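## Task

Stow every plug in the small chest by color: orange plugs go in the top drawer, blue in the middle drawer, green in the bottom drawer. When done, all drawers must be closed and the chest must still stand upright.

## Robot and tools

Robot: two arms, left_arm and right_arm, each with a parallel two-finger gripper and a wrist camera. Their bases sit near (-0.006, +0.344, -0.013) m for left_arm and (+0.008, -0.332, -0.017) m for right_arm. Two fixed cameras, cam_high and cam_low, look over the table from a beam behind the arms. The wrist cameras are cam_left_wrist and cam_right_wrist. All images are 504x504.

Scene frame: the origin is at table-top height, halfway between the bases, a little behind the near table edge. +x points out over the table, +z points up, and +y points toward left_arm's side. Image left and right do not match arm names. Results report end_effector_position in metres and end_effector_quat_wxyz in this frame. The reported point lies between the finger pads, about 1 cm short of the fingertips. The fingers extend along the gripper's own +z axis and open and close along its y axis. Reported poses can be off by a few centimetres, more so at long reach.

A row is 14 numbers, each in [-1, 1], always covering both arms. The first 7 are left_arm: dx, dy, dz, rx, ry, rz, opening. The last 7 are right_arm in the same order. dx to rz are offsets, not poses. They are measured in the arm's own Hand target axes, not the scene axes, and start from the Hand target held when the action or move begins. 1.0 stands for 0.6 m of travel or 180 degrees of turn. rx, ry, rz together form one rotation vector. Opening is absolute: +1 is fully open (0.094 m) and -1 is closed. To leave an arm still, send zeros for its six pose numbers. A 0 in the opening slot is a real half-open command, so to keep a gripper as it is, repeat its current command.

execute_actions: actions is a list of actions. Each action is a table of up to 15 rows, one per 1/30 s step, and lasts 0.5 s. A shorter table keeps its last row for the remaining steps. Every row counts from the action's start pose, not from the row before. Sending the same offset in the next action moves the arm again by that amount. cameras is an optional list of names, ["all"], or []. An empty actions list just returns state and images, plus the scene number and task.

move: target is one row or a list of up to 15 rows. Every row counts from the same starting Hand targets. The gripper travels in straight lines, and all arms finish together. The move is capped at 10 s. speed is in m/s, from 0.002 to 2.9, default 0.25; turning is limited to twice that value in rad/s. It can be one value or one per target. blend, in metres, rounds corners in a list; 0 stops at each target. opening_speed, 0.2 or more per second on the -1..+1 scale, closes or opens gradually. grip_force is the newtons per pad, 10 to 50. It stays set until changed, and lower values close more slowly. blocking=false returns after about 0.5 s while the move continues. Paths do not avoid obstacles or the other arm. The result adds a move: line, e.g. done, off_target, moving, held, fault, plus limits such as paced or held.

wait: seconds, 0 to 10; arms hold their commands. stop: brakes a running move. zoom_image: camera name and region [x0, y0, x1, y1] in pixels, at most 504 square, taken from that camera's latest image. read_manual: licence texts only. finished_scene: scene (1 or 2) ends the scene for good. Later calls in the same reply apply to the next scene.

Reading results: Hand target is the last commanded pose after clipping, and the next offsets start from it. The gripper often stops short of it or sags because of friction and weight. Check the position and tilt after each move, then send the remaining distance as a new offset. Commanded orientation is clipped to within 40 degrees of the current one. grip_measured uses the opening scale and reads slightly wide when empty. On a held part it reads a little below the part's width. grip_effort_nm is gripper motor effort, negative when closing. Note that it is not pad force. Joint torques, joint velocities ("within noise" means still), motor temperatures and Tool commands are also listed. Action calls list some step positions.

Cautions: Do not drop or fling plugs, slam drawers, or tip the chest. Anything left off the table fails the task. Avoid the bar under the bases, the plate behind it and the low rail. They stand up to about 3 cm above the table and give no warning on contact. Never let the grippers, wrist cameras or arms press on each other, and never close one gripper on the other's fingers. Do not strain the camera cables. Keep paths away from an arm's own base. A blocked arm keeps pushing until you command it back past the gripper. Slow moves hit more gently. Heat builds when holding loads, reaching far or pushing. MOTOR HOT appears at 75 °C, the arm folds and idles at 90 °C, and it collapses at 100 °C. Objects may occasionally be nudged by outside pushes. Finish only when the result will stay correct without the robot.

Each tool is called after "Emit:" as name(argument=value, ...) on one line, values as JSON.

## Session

Emit:
execute_actions(actions=[])

Emit:
zoom_image(camera="cam_high", region=[60, 110, 360, 330])

Scene clock: 0.00 s.
left_arm: end_effector_position=(+0.3929, +0.3761, +0.1170) grip_measured=+1.000 grip_effort_nm=n/a end_effector_quat_wxyz=(+0.620, -0.066, +0.781, +0.020) | right_arm: end_effector_position=(+0.4086, -0.3681, +0.0596) grip_measured=+1.000 grip_effort_nm=n/a end_effector_quat_wxyz=(+0.567, +0.059, +0.821, -0.036)
Joint positions: left_arm=[0.083 1.52 0.392 0.86 -0.048 -0.078 0.094] | right_arm=[-0.035 1.573 0.369 0.874 0.064 0.04 0.094]
Joint velocities: within noise
Joint torques (N m): no reading
Motor temperatures (°C): left_arm=[18 27 22 19 18 20 20] | right_arm=[18 23 25 20 16 20 20]
Heat: left arm: 27 °C; right arm: 25 °C.
Hand target: left_arm +0.3966, +0.3767, +0.1287; +0.633, -0.067, +0.771, +0.020 | right_arm +0.4131, -0.3686, +0.0715; +0.582, +0.059, +0.810, -0.036
Tool commands: left_gripper/opening=+1.0 right_gripper/opening=+1.0
camera_calibration:
cam_left_wrist: T_world_to_cam=[[0.175639, -0.984421, 0.00815506, 0.308588], [-0.800597, -0.147652, -0.580726, 0.450129], [0.572883, 0.0954692, -0.814058, -0.0398986], [0, 0, 0, 1]] pos_world=[0.329029, 0.374052, 0.226405]
cam_right_wrist: T_world_to_cam=[[-0.106474, -0.992524, -0.0596531, -0.309979], [-0.875299, 0.122023, -0.467934, 0.440522], [0.471715, 0.00239131, -0.881748, -0.0120045], [0, 0, 0, 1]] pos_world=[0.358246, -0.361387, 0.177059]

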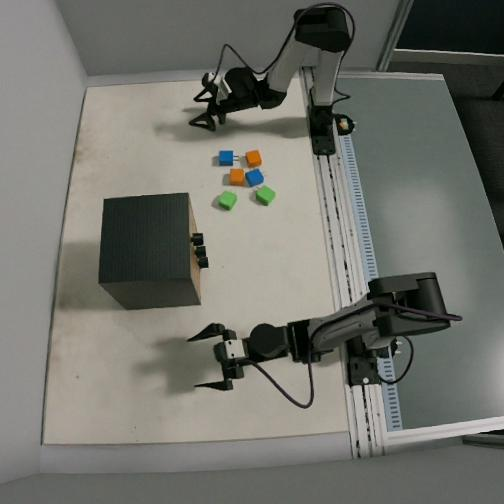

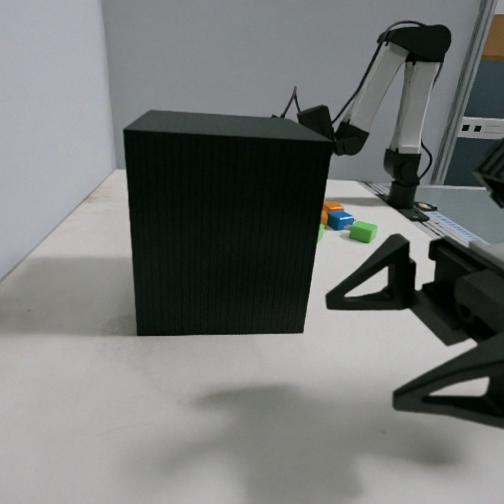

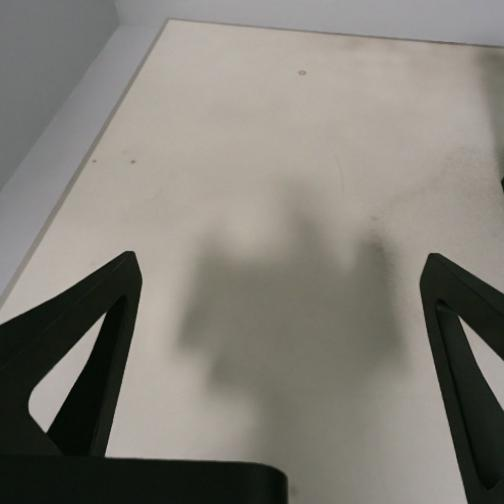

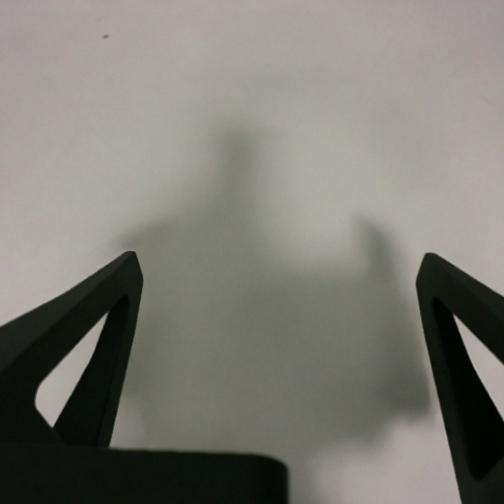

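Scaled by 1.680 from the camera's 504x504 image, which has a finer 720x720 frame.

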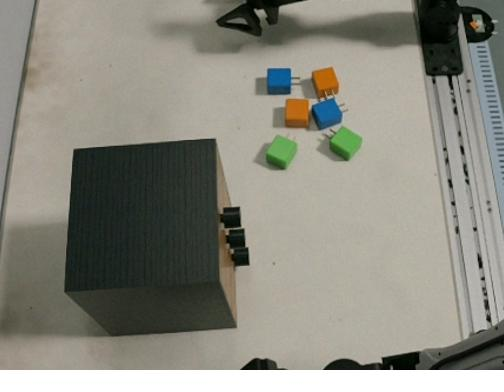

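Emit:
move(target=[0.152,-0.398,-0.189,0.113,0.078,0.055,0.3,0.023,0.506,-0.228,-0.261,0.317,-0.337,0.6], cameras=["all"], speed=0.4)

Scene clock: 7.47 s.
left_arm: end_effector_position=(+0.2927, +0.1244, +0.0649) grip_measured=+0.303 grip_effort_nm=-0.12 end_effector_quat_wxyz=(+0.520, +0.126, +0.842, -0.069) | right_arm: end_effector_position=(+0.3211, -0.0560, +0.1022) grip_measured=+0.602 grip_effort_nm=-0.09 end_effector_quat_wxyz=(+0.034, -0.532, +0.846, +0.016)
Joint positions: left_arm=[-0.824 1.483 0.431 0.486 -0.478 -0.295 0.061] | right_arm=[0.759 2.031 1.901 -1.338 0 -0.394 0.075]
Joint torques (N m): left_arm=[-0.03 -5.45 8.06 2.13 -0.35 -0.21] | right_arm=[-0.09 -8.66 9.17 0.38 -0.17 -0.08]
Heat: left arm: 27 °C; right arm: 26 °C.
Hand target: left_arm +0.2996, +0.1201, +0.0744; +0.533, +0.110, +0.836, -0.070 | right_arm +0.3222, -0.0497, +0.1057; +0.037, -0.537, +0.842, +0.024
Off the commanded pose: left_arm 0.013 m, 2 deg | right_arm 0.007 m, 1 deg.
move: off_target (left_arm)
camera_calibration:
cam_left_wrist: T_world_to_cam=[[-0.247911, -0.966405, -0.0678389, 0.205582], [-0.89052, 0.254897, -0.376832, 0.265561], [0.381464, -0.0330089, -0.923794, 0.0782327], [0, 0, 0, 1]] pos_world=[0.25761, 0.133567, 0.186289]
cam_right_wrist: T_world_to_cam=[[0.885108, -0.463622, -0.0404697, -0.29776], [-0.349016, -0.718796, 0.601265, 0.0203944], [-0.307849, -0.51806, -0.798024, 0.278776], [0, 0, 0, 1]] pos_world=[0.356489, 0.0210338, 0.198157]

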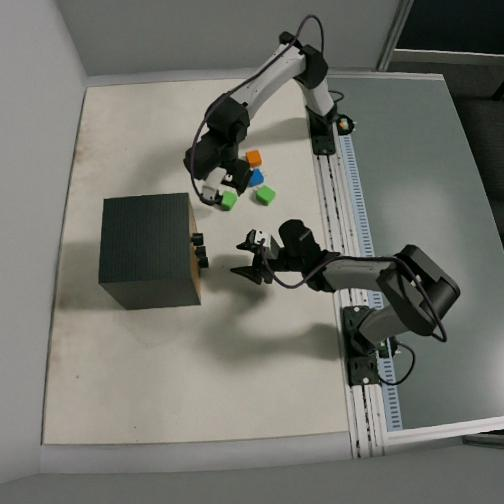

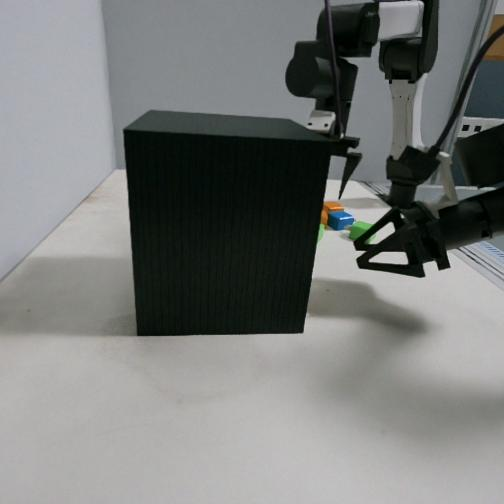

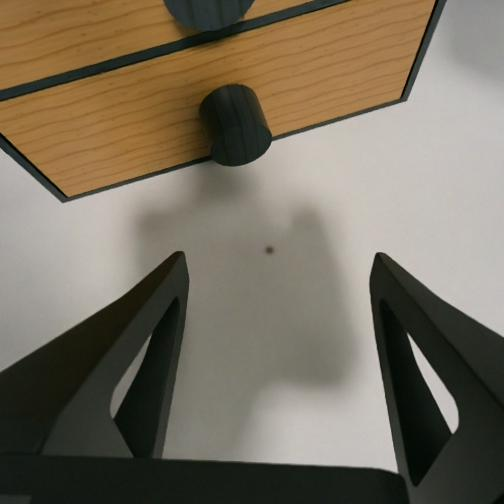

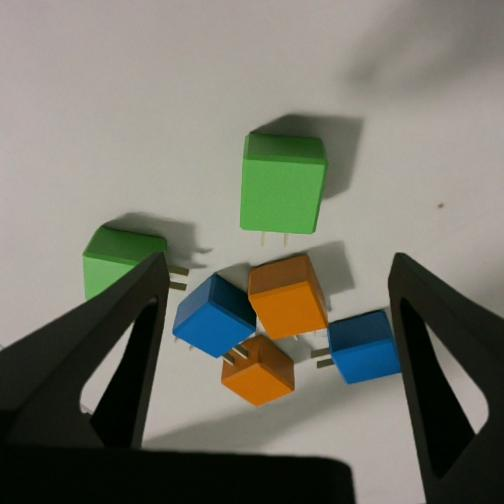

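Emit:
move(target=[[-0.03,0.033,0.151,0,0,0,0.3,0.037,-0.006,0.137,0,0,0,0.6],[-0.03,0.033,0.151,0,0,0,-0.6,0.037,-0.006,0.137,0,0,0,-0.35],[0.0335,-0.017,0.015,0,0,0,-0.6,0.0225,-0.006,-0.029,0,0,0,-0.35]], cameras=["all"], speed=[0.14,0.14,0.11], opening_speed=1.5)

Scene clock: 14.90 s.
left_arm: end_effector_position=(+0.2973, +0.1177, +0.0362) grip_measured=-0.371 grip_effort_nm=-1.02 end_effector_quat_wxyz=(+0.516, +0.111, +0.847, -0.054) | right_arm: end_effector_position=(+0.3178, -0.0700, +0.0996) grip_measured=-0.189 grip_effort_nm=-1.03 end_effector_quat_wxyz=(+0.011, -0.535, +0.845, +0.013)
Joint positions: left_arm=[-0.854 1.651 0.444 0.606 -0.535 -0.338 0.03] | right_arm=[0.736 2.031 1.894 -1.379 -0.003 -0.423 0.038]
Joint torques (N m): left_arm=[-0.8 -10.85 5.37 2.04 -0.15 0.08] | right_arm=[-0.16 -12.78 9.07 0.3 -0.17 -0.03]
Motor temperatures (°C): left_arm=[18 28 25 24 18 20 20] | right_arm=[18 25 27 21 16 20 20]
Heat: left arm: 28 °C; right arm: 27 °C.
Hand target: left_arm +0.2967, +0.1104, +0.0524; +0.533, +0.110, +0.836, -0.070 | right_arm +0.3191, -0.0649, +0.1218; +0.037, -0.537, +0.842, +0.024
Off the commanded pose: left_arm 0.018 m, 3 deg | right_arm 0.023 m, 3 deg.
move: off_target (left_arm, right_arm); target 2's new opening was sent with left_arm's hand 0.023 m and 4 deg from that target
camera_calibration:
cam_left_wrist: T_world_to_cam=[[-0.209736, -0.974812, -0.0758481, 0.188191], [-0.90348, 0.222876, -0.36613, 0.267727], [0.373812, -0.00826326, -0.927468, 0.0492503], [0, 0, 0, 1]] pos_world=[0.262946, 0.124188, 0.157975]
cam_right_wrist: T_world_to_cam=[[0.886793, -0.458415, -0.0587747, -0.299766], [-0.320931, -0.702304, 0.63543, -0.000526012], [-0.332569, -0.544632, -0.769918, 0.271607], [0, 0, 0, 1]] pos_world=[0.35599, 0.0101396, 0.191831]

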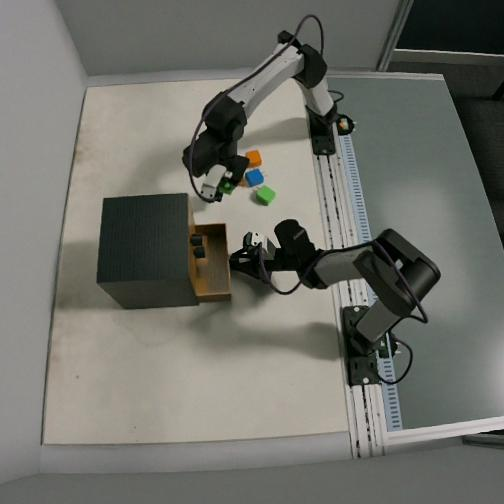

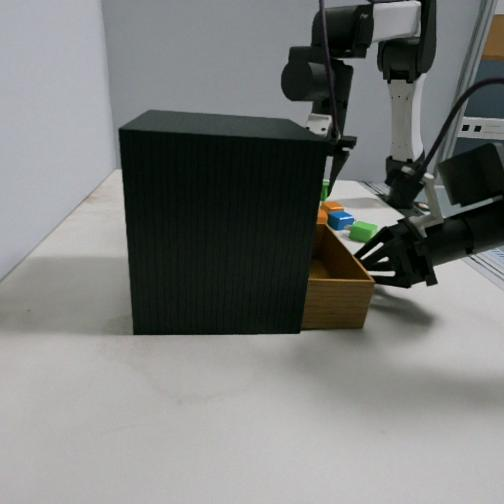

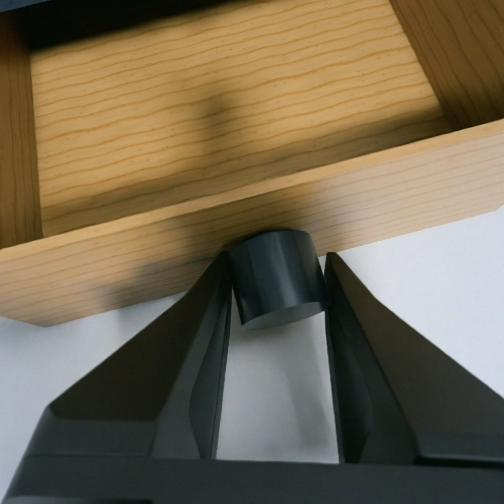

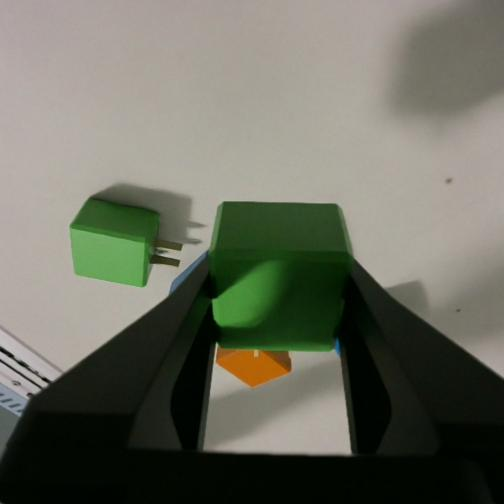

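Emit:
move(target=[0,0,0,0,0,0,-0.6,-0.238,0.0115,-0.034,0,-0.2055,0,-0.35], cameras=["cam_right_wrist","cam_high"], speed=0.3)

Scene clock: 17.63 s.
left_arm: end_effector_position=(+0.2973, +0.1178, +0.0361) grip_measured=-0.371 grip_effort_nm=-1.02 end_effector_quat_wxyz=(+0.516, +0.111, +0.847, -0.054) | right_arm: end_effector_position=(+0.3702, +0.0578, +0.1177) grip_measured=-0.189 grip_effort_nm=-1.02 end_effector_quat_wxyz=(+0.258, -0.506, +0.804, +0.177)
Joint positions: left_arm=[-0.854 1.651 0.443 0.606 -0.535 -0.338 0.03] | right_arm=[0.786 2.011 1.75 -0.689 -0.219 -0.307 0.038]
Joint torques (N m): left_arm=[-0.8 -10.97 5.07 2.13 -0.15 0.04] | right_arm=[0.06 -15.6 7.19 1.67 -0.22 0.09]
Heat: left arm: 29 °C; right arm: 27 °C.
Hand target: left_arm +0.2966, +0.1105, +0.0522; +0.533, +0.110, +0.836, -0.070 | right_arm +0.3721, +0.0654, +0.1548; +0.303, -0.502, +0.787, +0.193
Off the commanded pose: left_arm 0.018 m, 3 deg | right_arm 0.038 m, 6 deg.
move: off_target (left_arm, right_arm)
camera_calibration:
cam_right_wrist: T_world_to_cam=[[0.901146, -0.425476, -0.0831077, -0.290971], [-0.418918, -0.903979, 0.0856096, 0.207276], [-0.111552, -0.0423314, -0.992857, 0.287916], [0, 0, 0, 1]] pos_world=[0.381157, 0.0757599, 0.243933]
Images, in order (width x height): cam_high 504x504, cam_right_wrist 504x504.

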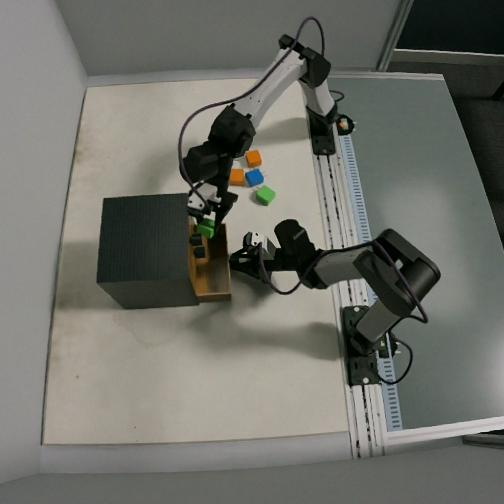

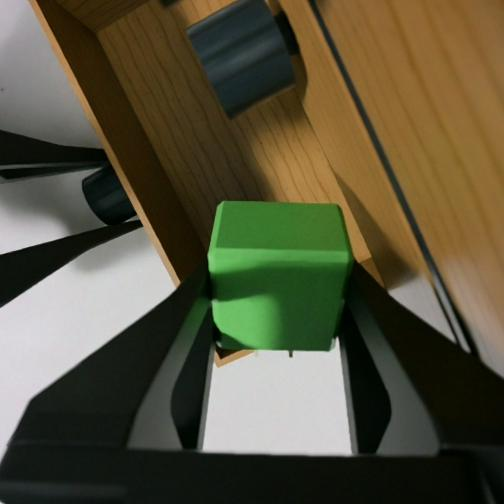

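Emit:
move(target=[0,0,0,0,0,0,-0.6,0.094,0.010,0.119,0,0,0,-0.35], cameras=["cam_right_wrist"], speed=0.15)

Scene clock: 21.07 s.
left_arm: end_effector_position=(+0.2972, +0.1179, +0.0359) grip_measured=-0.371 grip_effort_nm=-1.02 end_effector_quat_wxyz=(+0.516, +0.111, +0.848, -0.054) | right_arm: end_effector_position=(+0.3697, +0.0708, +0.0717) grip_measured=-0.189 grip_effort_nm=-1.03 end_effector_quat_wxyz=(+0.305, -0.504, +0.785, +0.192)
Joint positions: left_arm=[-0.854 1.651 0.443 0.605 -0.535 -0.339 0.03] | right_arm=[0.802 2.008 1.494 -0.327 -0.222 -0.296 0.038]
Joint torques (N m): left_arm=[-0.85 -11.22 5.15 2.12 -0.15 0.11] | right_arm=[-0.06 -9.05 6.57 1.58 -0.09 0.11]
Heat: left arm: 29 °C; right arm: 29 °C.
Hand target: left_arm +0.2966, +0.1105, +0.0522; +0.532, +0.110, +0.836, -0.070 | right_arm +0.3692, +0.0732, +0.0639; +0.303, -0.502, +0.787, +0.193
Off the commanded pose: left_arm 0.018 m, 3 deg | right_arm 0.008 m, 0 deg.
move: off_target (left_arm)
camera_calibration:
cam_right_wrist: T_world_to_cam=[[0.908764, -0.41391, -0.0531634, -0.294623], [-0.415253, -0.90955, -0.0168581, 0.229124], [-0.041377, 0.0373963, -0.998444, 0.211505], [0, 0, 0, 1]] pos_world=[0.371639, 0.0785431, 0.199376]
Images, in order (width x height): cam_right_wrist 504x504.

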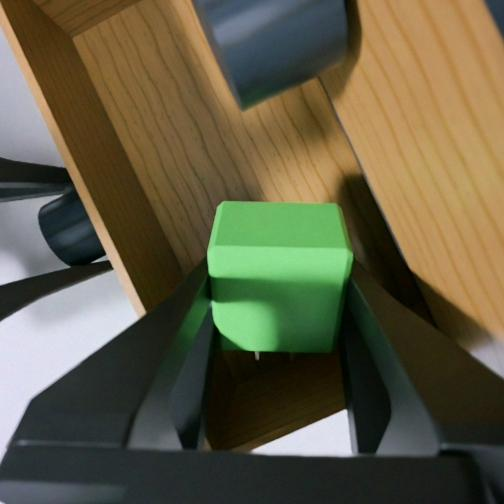

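Emit:
move(target=[[0,0,0,0,0,0,-0.6,0.024,-0.007,0.023,0,0,0,-0.35],[0,0,0,0,0,0,-0.6,0.024,-0.007,0.023,0,0,0,-0.05],[0,0,0,0,0,0,-0.6,-0.022,-0.056,-0.205,0,0,0,-0.05],[0,0,0,0,0,0,-0.6,0.193,0.137,-0.266,0.222,0.152,0.51,0.6]], cameras=["all"], speed=[0.12,0.15,0.15,0.4], blend=[0,0,0.03,0], opening_speed=1.5)

Scene clock: 29.20 s.
left_arm: end_effector_position=(+0.2968, +0.1175, +0.0358) grip_measured=-0.371 grip_effort_nm=-1.02 end_effector_quat_wxyz=(+0.516, +0.112, +0.848, -0.054) | right_arm: end_effector_position=(+0.2139, -0.0737, +0.1008) grip_measured=+0.598 grip_effort_nm=0.10 end_effector_quat_wxyz=(+0.044, +0.289, +0.956, -0.018)
Joint positions: left_arm=[-0.855 1.651 0.443 0.604 -0.535 -0.339 0.03] | right_arm=[1.002 1.762 1.521 -1.314 0.122 1.56 0.075]
Joint torques (N m): left_arm=[-0.7 -10.91 5.34 2.12 -0.24 0.06] | right_arm=[0.34 -6.37 8.91 0.16 0.01 0.09]
Motor temperatures (°C): left_arm=[18 31 25 25 18 20 21] | right_arm=[18 30 28 22 16 20 20]
Heat: left arm: 31 °C; right arm: 30 °C.
Hand target: left_arm +0.2965, +0.1104, +0.0522; +0.532, +0.110, +0.836, -0.070 | right_arm +0.2133, -0.0669, +0.1049; +0.041, +0.290, +0.956, -0.013
Off the commanded pose: left_arm 0.018 m, 3 deg | right_arm 0.008 m, 1 deg.
move: off_target (left_arm); target 2's new opening was sent with right_arm's hand 0.025 m and 3 deg from that target
camera_calibration:
cam_left_wrist: T_world_to_cam=[[-0.211113, -0.974449, -0.0766888, 0.18826], [-0.903689, 0.224479, -0.36463, 0.267033], [0.372528, -0.0076753, -0.927989, 0.0494267], [0, 0, 0, 1]] pos_world=[0.262646, 0.123886, 0.157673]
cam_right_wrist: T_world_to_cam=[[-0.580509, -0.813186, -0.0416845, 0.0767293], [-0.67376, 0.45097, 0.585383, 0.128344], [-0.457227, 0.367905, -0.809685, 0.333828], [0, 0, 0, 1]] pos_world=[0.28365, -0.118301, 0.198364]

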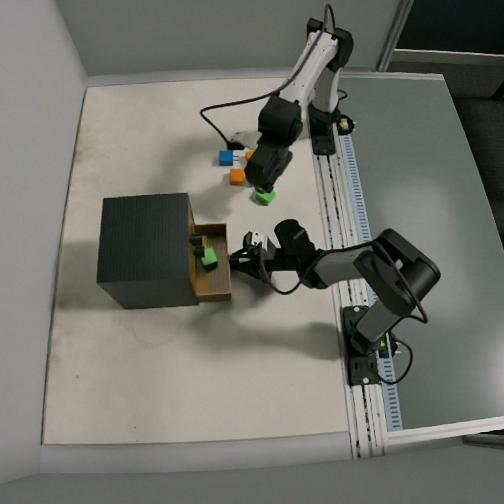

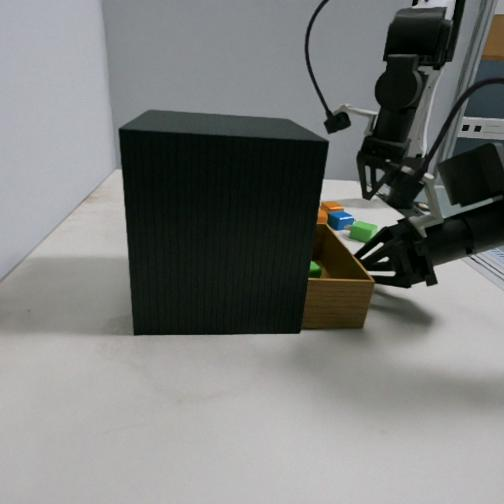

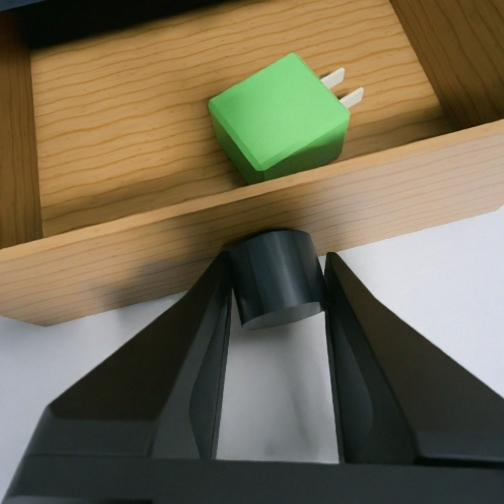

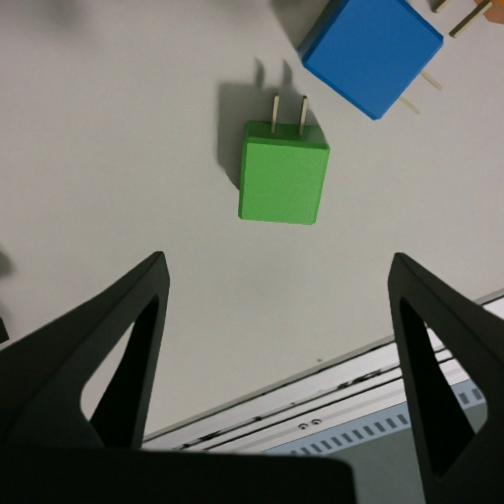

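Emit:
move(target=[[0,0,0,0,0,0,-0.6,0.0085,-0.0055,0.138,0,0,0,0.6],[0,0,0,0,0,0,-0.6,0.0085,-0.0055,0.138,0,0,0,-0.35],[0,0,0,0,0,0,-0.6,-0.006,-0.0055,-0.1,0,0,0,-0.35],[0,0,0,0,0,0,-0.6,-0.107,0.3227,-0.074,-0.222,-0.152,-0.51,-0.35]], cameras=["cam_right_wrist","cam_left_wrist"], speed=[0.15,0.15,0.25,0.45], blend=[0,0,0.04,0], opening_speed=1.5)

Scene clock: 41.30 s.
left_arm: end_effector_position=(+0.2968, +0.1175, +0.0358) grip_measured=-0.371 grip_effort_nm=-1.02 end_effector_quat_wxyz=(+0.516, +0.112, +0.848, -0.054) | right_arm: end_effector_position=(+0.3617, +0.0496, +0.1411) grip_measured=-0.190 grip_effort_nm=-1.02 end_effector_quat_wxyz=(+0.279, -0.499, +0.800, +0.181)
Joint positions: left_arm=[-0.855 1.651 0.443 0.604 -0.535 -0.339 0.03] | right_arm=[0.788 1.921 1.686 -0.667 -0.215 -0.292 0.038]
Joint velocities: left_arm=[0.007 -0.007 0.002 -0.022 -0.154 -0.022 -0.001] | right_arm=[within noise]
Joint torques (N m): left_arm=[-0.54 -11.3 5.11 2.12 -0.22 0] | right_arm=[-0.5 -8.65 10.67 1.6 -0.27 -0.08]
Heat: left arm: 32 °C; right arm: 30 °C.
Hand target: left_arm +0.2965, +0.1104, +0.0522; +0.532, +0.110, +0.836, -0.070 | right_arm +0.3709, +0.0608, +0.1547; +0.303, -0.502, +0.787, +0.193
Off the commanded pose: left_arm 0.018 m, 3 deg | right_arm 0.020 m, 3 deg.
move: off_target (left_arm, right_arm)
camera_calibration:
cam_left_wrist: T_world_to_cam=[[-0.211113, -0.974449, -0.0766888, 0.18826], [-0.903689, 0.224479, -0.36463, 0.267033], [0.372528, -0.0076753, -0.927989, 0.0494267], [0, 0, 0, 1]] pos_world=[0.262646, 0.123886, 0.157673]
cam_right_wrist: T_world_to_cam=[[0.898058, -0.434042, -0.0714071, -0.284917], [-0.432096, -0.900869, 0.0415674, 0.205114], [-0.0823705, -0.00647526, -0.996581, 0.298041], [0, 0, 0, 1]] pos_world=[0.36905, 0.0630446, 0.268151]
Images, in order (width x height): cam_left_wrist 504x504, cam_right_wrist 504x504.

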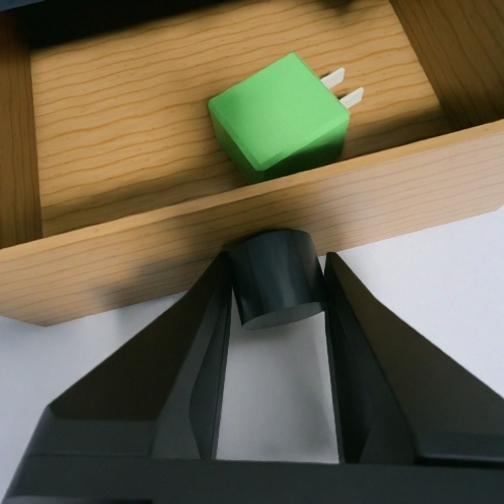

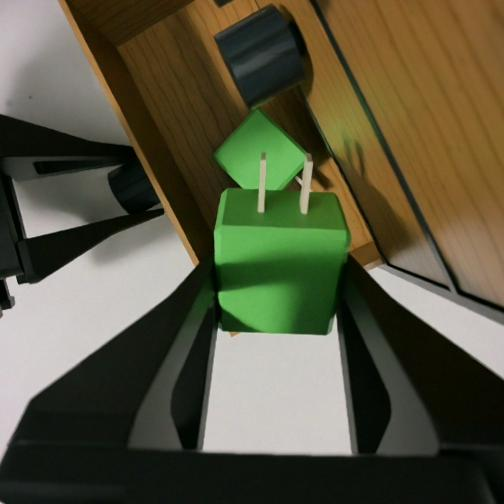

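Emit:
move(target=[0,0,0,0,0,0,-0.6,0.111,0.01,0.1245,0,0.04,0,-0.35], cameras=["cam_right_wrist","cam_left_wrist"], speed=0.12)

Scene clock: 44.30 s.
left_arm: end_effector_position=(+0.2968, +0.1175, +0.0358) grip_measured=-0.371 grip_effort_nm=-1.02 end_effector_quat_wxyz=(+0.516, +0.112, +0.848, -0.054) | right_arm: end_effector_position=(+0.3658, +0.0667, +0.0691) grip_measured=-0.190 grip_effort_nm=-1.03 end_effector_quat_wxyz=(+0.263, -0.511, +0.800, +0.173)
Joint positions: left_arm=[-0.855 1.651 0.443 0.604 -0.535 -0.339 0.03] | right_arm=[0.808 2.044 1.6 -0.495 -0.201 -0.302 0.038]
Joint torques (N m): left_arm=[-0.34 -10.92 5.37 2.14 -0.13 0.05] | right_arm=[-0.21 -8.87 6.19 1.32 0.08 -0.05]
Heat: left arm: 33 °C; right arm: 30 °C.
Hand target: left_arm +0.2965, +0.1104, +0.0522; +0.532, +0.110, +0.836, -0.070 | right_arm +0.3655, +0.0638, +0.0544; +0.252, -0.513, +0.805, +0.161
Off the commanded pose: left_arm 0.018 m, 3 deg | right_arm 0.015 m, 2 deg.
move: off_target (left_arm, right_arm)
camera_calibration:
cam_left_wrist: T_world_to_cam=[[-0.211113, -0.974449, -0.0766888, 0.18826], [-0.903689, 0.224479, -0.36463, 0.267033], [0.372528, -0.0076753, -0.927989, 0.0494267], [0, 0, 0, 1]] pos_world=[0.262646, 0.123886, 0.157673]
cam_right_wrist: T_world_to_cam=[[0.905654, -0.418498, -0.0681878, -0.290331], [-0.413087, -0.907103, 0.080762, 0.21601], [-0.0956521, -0.0449749, -0.994398, 0.233995], [0, 0, 0, 1]] pos_world=[0.374553, 0.0849648, 0.195442]
Images, in order (width x height): cam_left_wrist 504x504, cam_right_wrist 504x504.

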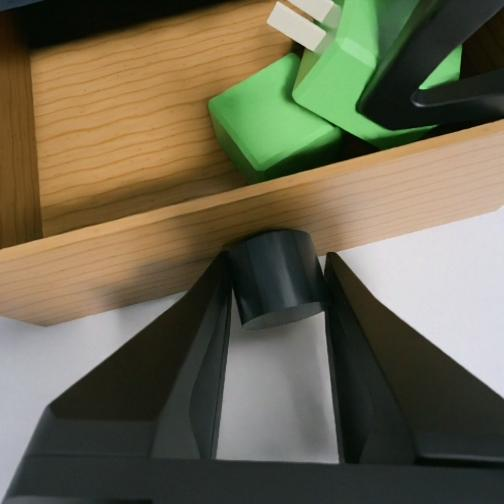

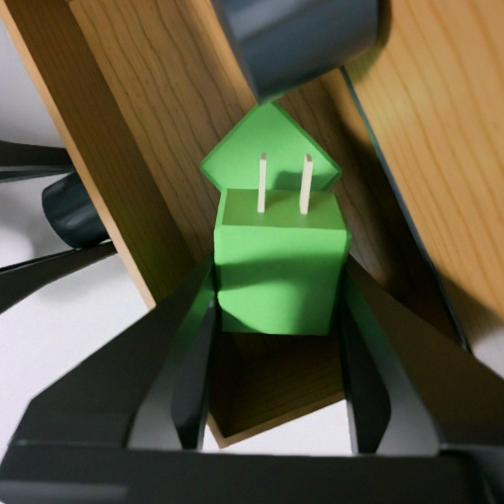

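Emit:
move(target=[[0,0,0,0,0,0,-0.6,0.028,-0.006,0.017,0,0,0,-0.35],[0,0,0,0,0,0,-0.6,0.028,-0.006,0.017,0,0,0,-0.05],[0,0,0,0,0,0,-0.6,0.003,-0.056,-0.206,0,0,0,-0.05]], cameras=["all"], speed=[0.12,0.12,0.15], opening_speed=1.5)

Scene clock: 49.70 s.
left_arm: end_effector_position=(+0.2965, +0.1169, +0.0359) grip_measured=-0.371 grip_effort_nm=-1.02 end_effector_quat_wxyz=(+0.516, +0.113, +0.848, -0.055) | right_arm: end_effector_position=(+0.3637, -0.0196, +0.1229) grip_measured=-0.052 grip_effort_nm=0.10 end_effector_quat_wxyz=(+0.219, -0.509, +0.818, +0.152)
Joint positions: left_arm=[-0.857 1.651 0.444 0.604 -0.535 -0.339 0.03] | right_arm=[0.667 1.867 1.625 -0.823 -0.245 -0.421 0.045]
Joint torques (N m): left_arm=[-0.7 -10.86 5.14 2.08 -0.19 0.11] | right_arm=[-0.42 -13.08 9.52 1.11 -0.29 -0.1]
Heat: left arm: 33 °C; right arm: 31 °C.
Hand target: left_arm +0.2967, +0.1103, +0.0523; +0.533, +0.110, +0.836, -0.070 | right_arm +0.3656, -0.0157, +0.1547; +0.252, -0.513, +0.805, +0.161
Off the commanded pose: left_arm 0.018 m, 3 deg | right_arm 0.032 m, 4 deg.
move: off_target (left_arm, right_arm); target 2's new opening was sent with right_arm's hand 0.034 m and 6 deg from that target
camera_calibration:
cam_left_wrist: T_world_to_cam=[[-0.21261, -0.974138, -0.0764977, 0.188041], [-0.903252, 0.225794, -0.364902, 0.266676], [0.372737, -0.00848525, -0.927898, 0.0496589], [0, 0, 0, 1]] pos_world=[0.262345, 0.123385, 0.157773]
cam_right_wrist: T_world_to_cam=[[0.89386, -0.440245, -0.0848472, -0.314995], [-0.420659, -0.888977, 0.181013, 0.123409], [-0.155117, -0.126108, -0.979814, 0.301657], [0, 0, 0, 1]] pos_world=[0.380267, 0.00907398, 0.246503]

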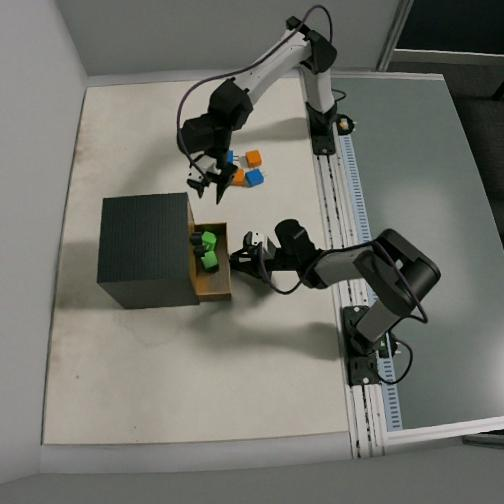

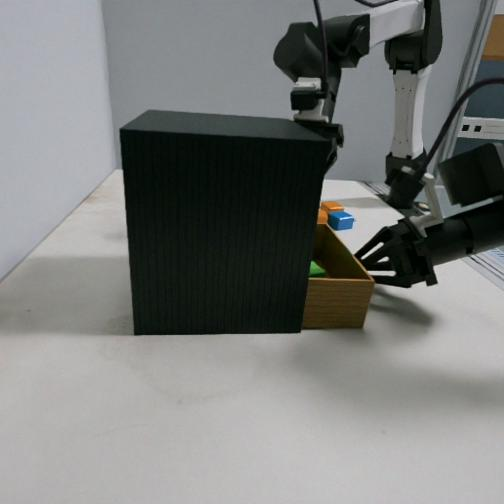

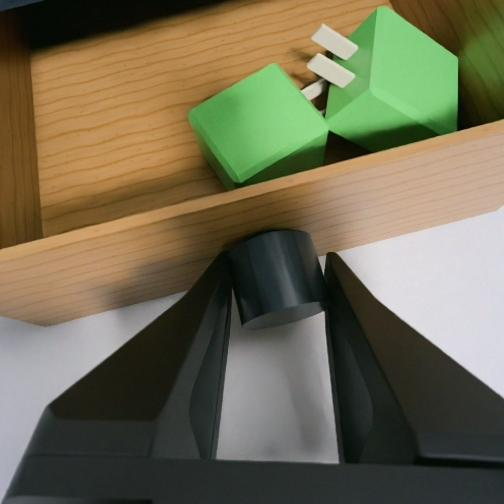

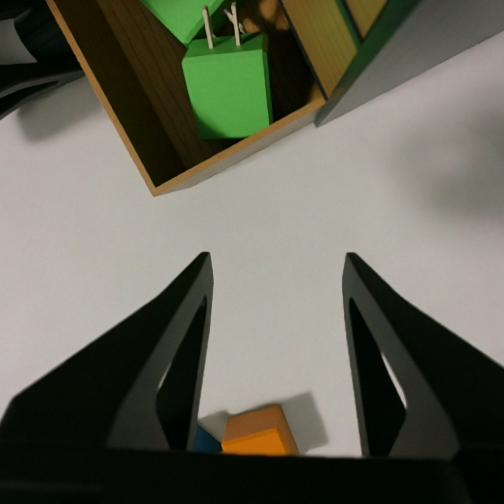

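Emit:
move(target=[-0.067,0.0535,0.143,0,0,0,-0.6,0.291,-0.05,-0.102,0.124,0.147,0.343,0.3], cameras=["all"], speed=0.14)

Scene clock: 58.43 s.
left_arm: end_effector_position=(+0.3813, +0.1208, +0.0409) grip_measured=-0.371 grip_effort_nm=-1.02 end_effector_quat_wxyz=(+0.514, +0.112, +0.848, -0.065) | right_arm: end_effector_position=(+0.3194, -0.1852, +0.0935) grip_measured=+0.298 grip_effort_nm=0.10 end_effector_quat_wxyz=(+0.030, -0.007, +1.000, +0.001)
Joint positions: left_arm=[-0.624 1.831 0.667 0.622 -0.323 -0.209 0.03] | right_arm=[0.493 1.746 1.486 -1.223 0.037 0.448 0.061]
Joint torques (N m): left_arm=[1.88 -7.75 8.18 2.4 0.01 0.23] | right_arm=[-0.62 -10.84 5.98 0.35 0.15 0.08]
Heat: left arm: 33 °C; right arm: 33 °C.
Hand target: left_arm +0.3965, +0.1169, +0.0525; +0.533, +0.110, +0.836, -0.070 | right_arm +0.3175, -0.1900, +0.1052; +0.044, +0.000, +0.999, +0.001
Off the commanded pose: left_arm 0.020 m, 3 deg | right_arm 0.013 m, 2 deg.
move: off_target (left_arm, right_arm)
camera_calibration:
cam_left_wrist: T_world_to_cam=[[-0.222245, -0.973174, -0.0594993, 0.213106], [-0.903211, 0.228481, -0.363326, 0.343709], [0.367174, -0.0270068, -0.92976, 0.027128], [0, 0, 0, 1]] pos_world=[0.347843, 0.129591, 0.162781]
cam_right_wrist: T_world_to_cam=[[-0.0199197, -0.998499, -0.0510179, -0.165519], [-0.789233, -0.0156218, 0.613895, 0.201794], [-0.613771, 0.0524936, -0.787737, 0.406697], [0, 0, 0, 1]] pos_world=[0.405584, -0.183468, 0.188046]

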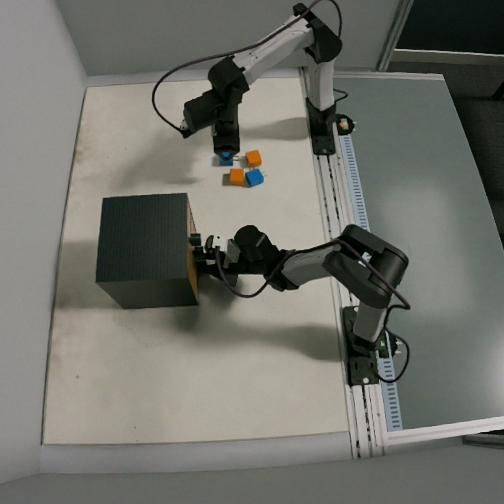

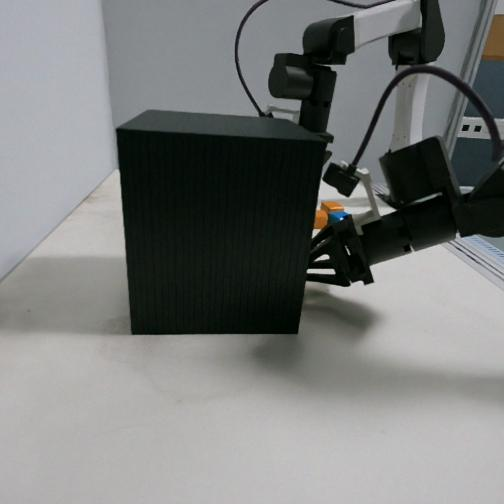

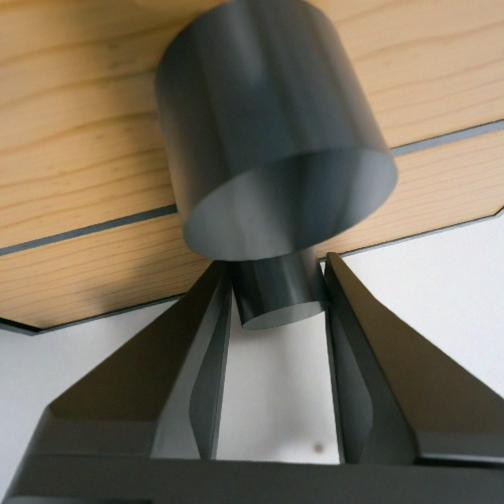

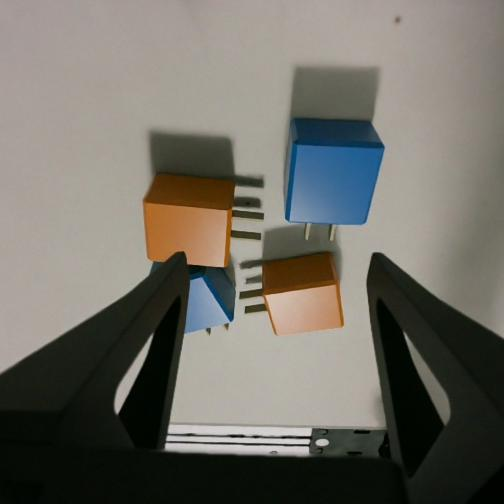

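Emit:
move(target=[[0,0,0,0,0,0,-0.6,0.018,-0.038,0.124,0,0,0,0.2],[0,0,0,0,0,0,0.3,0.018,-0.038,0.124,0,0,0,-0.35],[-0.01,0.008,0.0215,0,0,0,0.3,0.0,-0.038,-0.06,0,0,0,-0.35],[0.04,-0.032,-0.086,0,0,0,0.3,-0.002,-0.038,-0.106,0,0,0,-0.35],[-0.096,-0.032,-0.149,0,0,0,0.3,-0.002,-0.038,-0.106,0,0,0,-0.35],[-0.1225,-0.01,-0.092,0,0,0,0.3,-0.002,-0.038,-0.106,0,0,0,-0.35]], cameras=["all"], speed=0.15, blend=[0,0,0,0.01,0.01,0], opening_speed=1.5)

Scene clock: 66.33 s.
left_arm: end_effector_position=(+0.3681, +0.1208, +0.1309) grip_measured=+0.298 grip_effort_nm=0.14 end_effector_quat_wxyz=(+0.520, +0.110, +0.844, -0.064) | right_arm: end_effector_position=(+0.3101, -0.2129, +0.1537) grip_measured=-0.190 grip_effort_nm=-1.02 end_effector_quat_wxyz=(+0.023, +0.001, +1.000, -0.005)
Joint positions: left_arm=[-0.644 1.53 0.783 0.216 -0.348 -0.217 0.061] | right_arm=[0.43 1.698 1.671 -1.471 0.037 0.401 0.038]
Joint torques (N m): left_arm=[1.03 -7.2 9.39 2.25 -0.07 0.07] | right_arm=[-0.35 -8.65 9.07 0.33 0.09 -0.03]
Heat: left arm: 34 °C; right arm: 34 °C.
Hand target: left_arm +0.3767, +0.1160, +0.1426; +0.533, +0.110, +0.836, -0.070 | right_arm +0.3132, -0.2128, +0.1686; +0.044, +0.000, +0.999, +0.001
Off the commanded pose: left_arm 0.015 m, 2 deg | right_arm 0.015 m, 2 deg.
move: off_target (left_arm, right_arm); target 2's new opening was sent with left_arm's hand 0.020 m and 3 deg from that target
camera_calibration:
cam_left_wrist: T_world_to_cam=[[-0.217286, -0.974295, -0.0594682, 0.213881], [-0.898839, 0.22347, -0.377028, 0.365258], [0.380626, -0.0284704, -0.924291, 0.110206], [0, 0, 0, 1]] pos_world=[0.332834, 0.129896, 0.252294]
cam_right_wrist: T_world_to_cam=[[-0.0367817, -0.99853, -0.0398009, -0.186802], [-0.780981, 0.00387413, 0.624542, 0.156967], [-0.62347, 0.0540555, -0.779976, 0.452082], [0, 0, 0, 1]] pos_world=[0.397577, -0.211573, 0.247146]

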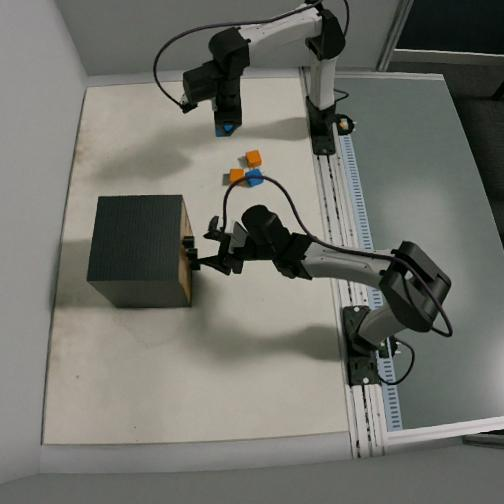

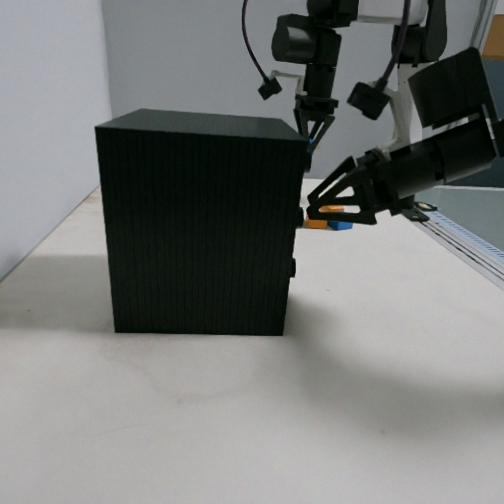

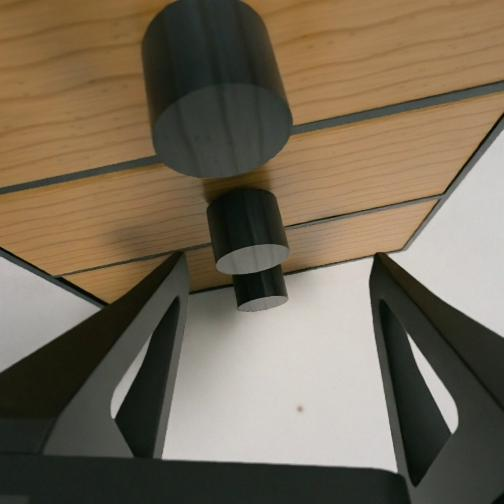

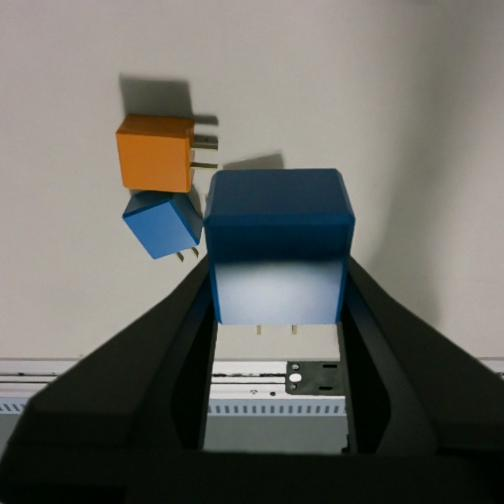

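Emit:
move(target=[[0.021,0.025,0.069,0,0,0,0.3,0,0,0,0,0,0,-0.35],[0.021,0.025,0.069,0,0,0,-0.6,0,0,0,0,0,0,-0.35],[0.081,-0.010,-0.083,0,0,0,-0.6,-0.132,0.447,-0.099,-0.116,-0.133,-0.346,-0.35]], cameras=["all"], speed=[0.12,0.12,0.25], opening_speed=1.5)

Scene clock: 74.03 s.
left_arm: end_effector_position=(+0.3085, +0.1304, +0.0954) grip_measured=-0.432 grip_effort_nm=-1.02 end_effector_quat_wxyz=(+0.501, +0.124, +0.854, -0.056) | right_arm: end_effector_position=(+0.3861, +0.0497, +0.2294) grip_measured=-0.190 grip_effort_nm=-1.02 end_effector_quat_wxyz=(+0.243, -0.507, +0.814, +0.146)
Joint positions: left_arm=[-0.758 1.399 0.566 0.23 -0.428 -0.274 0.027] | right_arm=[0.774 2.354 2.834 -1.477 -0.172 -0.329 0.038]
Joint torques (N m): left_arm=[-0.2 -10.45 6.87 2.38 -0.36 0.01] | right_arm=[-0.16 -10.39 8.46 1.27 -0.23 -0.08]
Heat: left arm: 34 °C; right arm: 34 °C.
Hand target: left_arm +0.3116, +0.1272, +0.1194; +0.533, +0.110, +0.836, -0.070 | right_arm +0.3866, +0.0553, +0.2352; +0.232, -0.518, +0.810, +0.149
Off the commanded pose: left_arm 0.025 m, 5 deg | right_arm 0.008 m, 2 deg.
elbow stopped short (right arm): the move would have taken joint 3 (elbow) straighter than the controller allows.
move: off_target (left_arm); target 2's new opening was sent with left_arm's hand 0.029 m and 5 deg from that target
camera_calibration:
cam_left_wrist: T_world_to_cam=[[-0.2359, -0.968228, -0.0829795, 0.215373], [-0.908819, 0.250046, -0.333952, 0.29171], [0.344091, -0.00336614, -0.93893, 0.109755], [0, 0, 0, 1]] pos_world=[0.278152, 0.135959, 0.218341]
cam_right_wrist: T_world_to_cam=[[0.893441, -0.44631, -0.0506956, -0.30284], [-0.435614, -0.888449, 0.144562, 0.189114], [-0.10956, -0.107074, -0.988196, 0.401663], [0, 0, 0, 1]] pos_world=[0.396957, 0.0758654, 0.354231]

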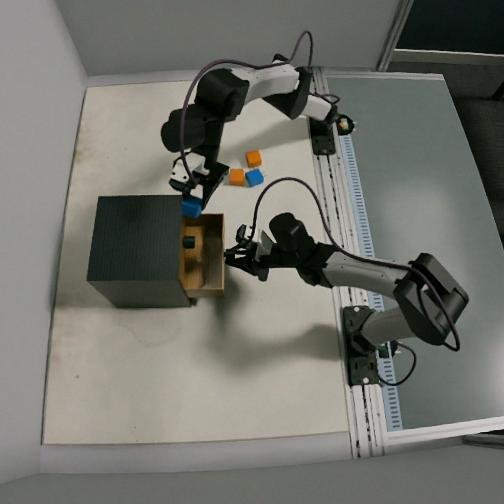

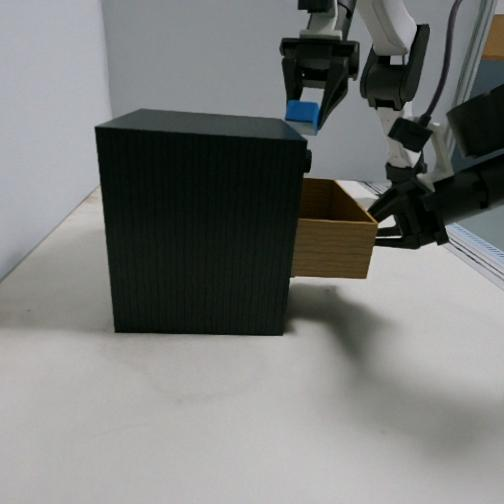

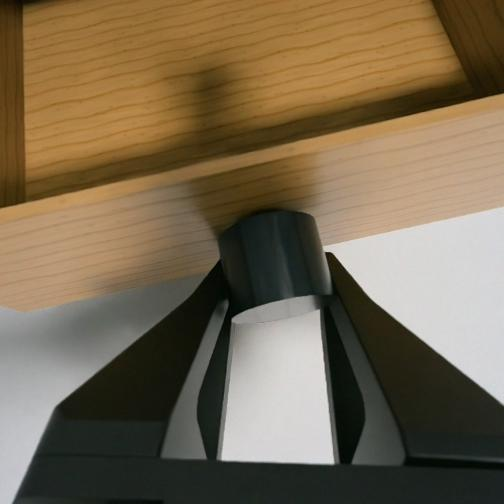

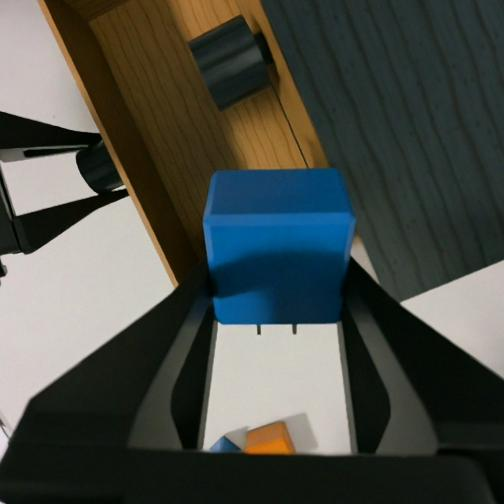

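Emit:
move(target=[0,0,0,0,0,0,-0.6,0.086,0.025,0.172,0,0,0,-0.35], cameras=["cam_right_wrist","cam_left_wrist"], speed=0.15)

Scene clock: 76.83 s.
left_arm: end_effector_position=(+0.3066, +0.1329, +0.0923) grip_measured=-0.432 grip_effort_nm=-1.02 end_effector_quat_wxyz=(+0.497, +0.126, +0.857, -0.051) | right_arm: end_effector_position=(+0.3750, +0.0623, +0.1541) grip_measured=-0.190 grip_effort_nm=-1.03 end_effector_quat_wxyz=(+0.247, -0.515, +0.806, +0.158)
Joint positions: left_arm=[-0.76 1.396 0.562 0.216 -0.433 -0.274 0.027] | right_arm=[0.799 2.078 2.015 -0.919 -0.184 -0.321 0.038]
Joint torques (N m): left_arm=[-0.23 -10.26 6.99 2.48 -0.36 0.02] | right_arm=[0.66 -6.58 3.59 1.74 0.05 0.05]
Heat: left arm: 34 °C; right arm: 34 °C.
Hand target: left_arm +0.3116, +0.1272, +0.1194; +0.533, +0.110, +0.836, -0.070 | right_arm +0.3775, +0.0717, +0.1203; +0.232, -0.518, +0.810, +0.149
Off the commanded pose: left_arm 0.028 m, 6 deg | right_arm 0.035 m, 2 deg.
move: off_target (left_arm, right_arm)
camera_calibration:
cam_left_wrist: T_world_to_cam=[[-0.23331, -0.967929, -0.0931696, 0.217158], [-0.912588, 0.251037, -0.322743, 0.288346], [0.335781, 0.00972631, -0.94189, 0.108538], [0, 0, 0, 1]] pos_world=[0.277361, 0.136752, 0.215524]
cam_right_wrist: T_world_to_cam=[[0.903884, -0.423635, -0.0593882, -0.295125], [-0.414245, -0.901457, 0.125605, 0.202174], [-0.106746, -0.0889307, -0.990301, 0.32551], [0, 0, 0, 1]] pos_world=[0.385255, 0.0861739, 0.279432]
Images, in order (width x height): cam_left_wrist 504x504, cam_right_wrist 504x504.

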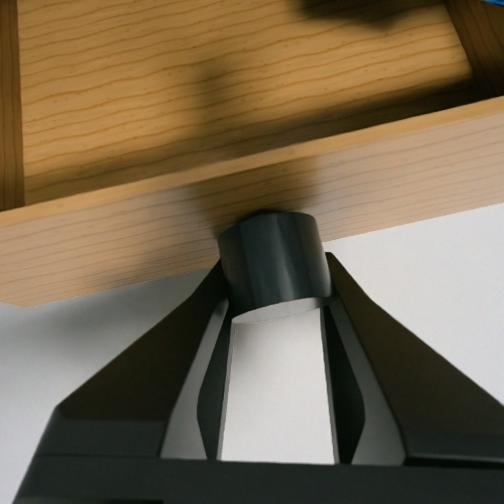

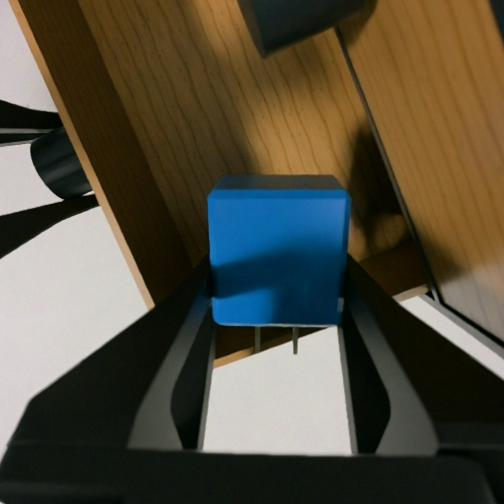

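Emit:
move(target=[[0,0,0,0,0,0,-0.6,-0.053,0,-0.085,0,0,0,-0.35],[0,0,0,0,0,0,-0.6,-0.084,0.017,-0.066,0,0,0,-0.35],[0,0,0,0,0,0,-0.6,-0.031,0.017,0.019,0,0,0,-0.35]], cameras=["cam_right_wrist","cam_left_wrist"], speed=0.12, blend=[0.01,0.01,0])

Scene clock: 79.53 s.
left_arm: end_effector_position=(+0.3051, +0.1323, +0.0921) grip_measured=-0.432 grip_effort_nm=-1.02 end_effector_quat_wxyz=(+0.496, +0.127, +0.858, -0.052) | right_arm: end_effector_position=(+0.3836, +0.0997, +0.1193) grip_measured=-0.190 grip_effort_nm=-1.02 end_effector_quat_wxyz=(+0.238, -0.519, +0.806, +0.152)
Joint positions: left_arm=[-0.763 1.392 0.56 0.211 -0.432 -0.276 0.027] | right_arm=[0.843 2.244 2.154 -0.907 -0.155 -0.294 0.038]
Joint torques (N m): left_arm=[0.31 -9.8 7.12 2.58 -0.32 -0.05] | right_arm=[0.03 -13.89 4.89 1.14 -0.03 0.09]
Heat: left arm: 34 °C; right arm: 34 °C.
Hand target: left_arm +0.3116, +0.1271, +0.1195; +0.533, +0.110, +0.836, -0.070 | right_arm +0.3775, +0.0957, +0.1207; +0.232, -0.518, +0.810, +0.149
Off the commanded pose: left_arm 0.029 m, 6 deg | right_arm 0.007 m, 1 deg.
move: off_target (left_arm)
camera_calibration:
cam_left_wrist: T_world_to_cam=[[-0.237083, -0.967114, -0.0920993, 0.217179], [-0.91256, 0.254214, -0.320326, 0.286357], [0.333205, 0.00810239, -0.94282, 0.109982], [0, 0, 0, 1]] pos_world=[0.276161, 0.13635, 0.215423]
cam_right_wrist: T_world_to_cam=[[0.906425, -0.418492, -0.057083, -0.290949], [-0.406933, -0.901491, 0.147375, 0.238478], [-0.113135, -0.110356, -0.987432, 0.299545], [0, 0, 0, 1]] pos_world=[0.394657, 0.126283, 0.244027]
Images, in order (width x height): cam_left_wrist 504x504, cam_right_wrist 504x504.

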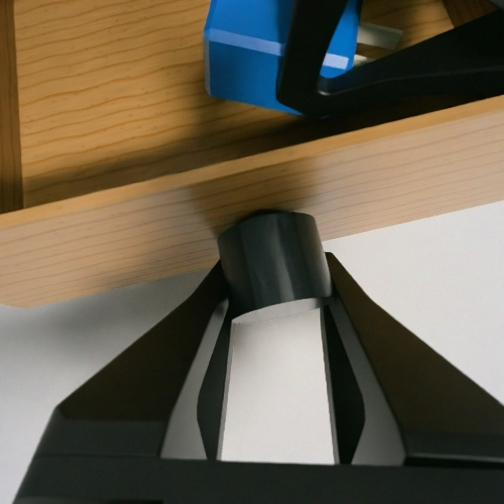

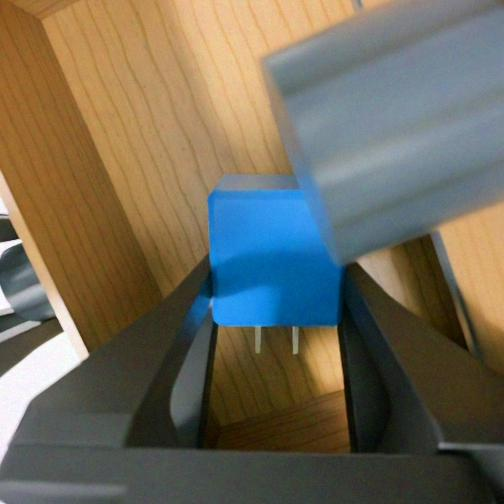

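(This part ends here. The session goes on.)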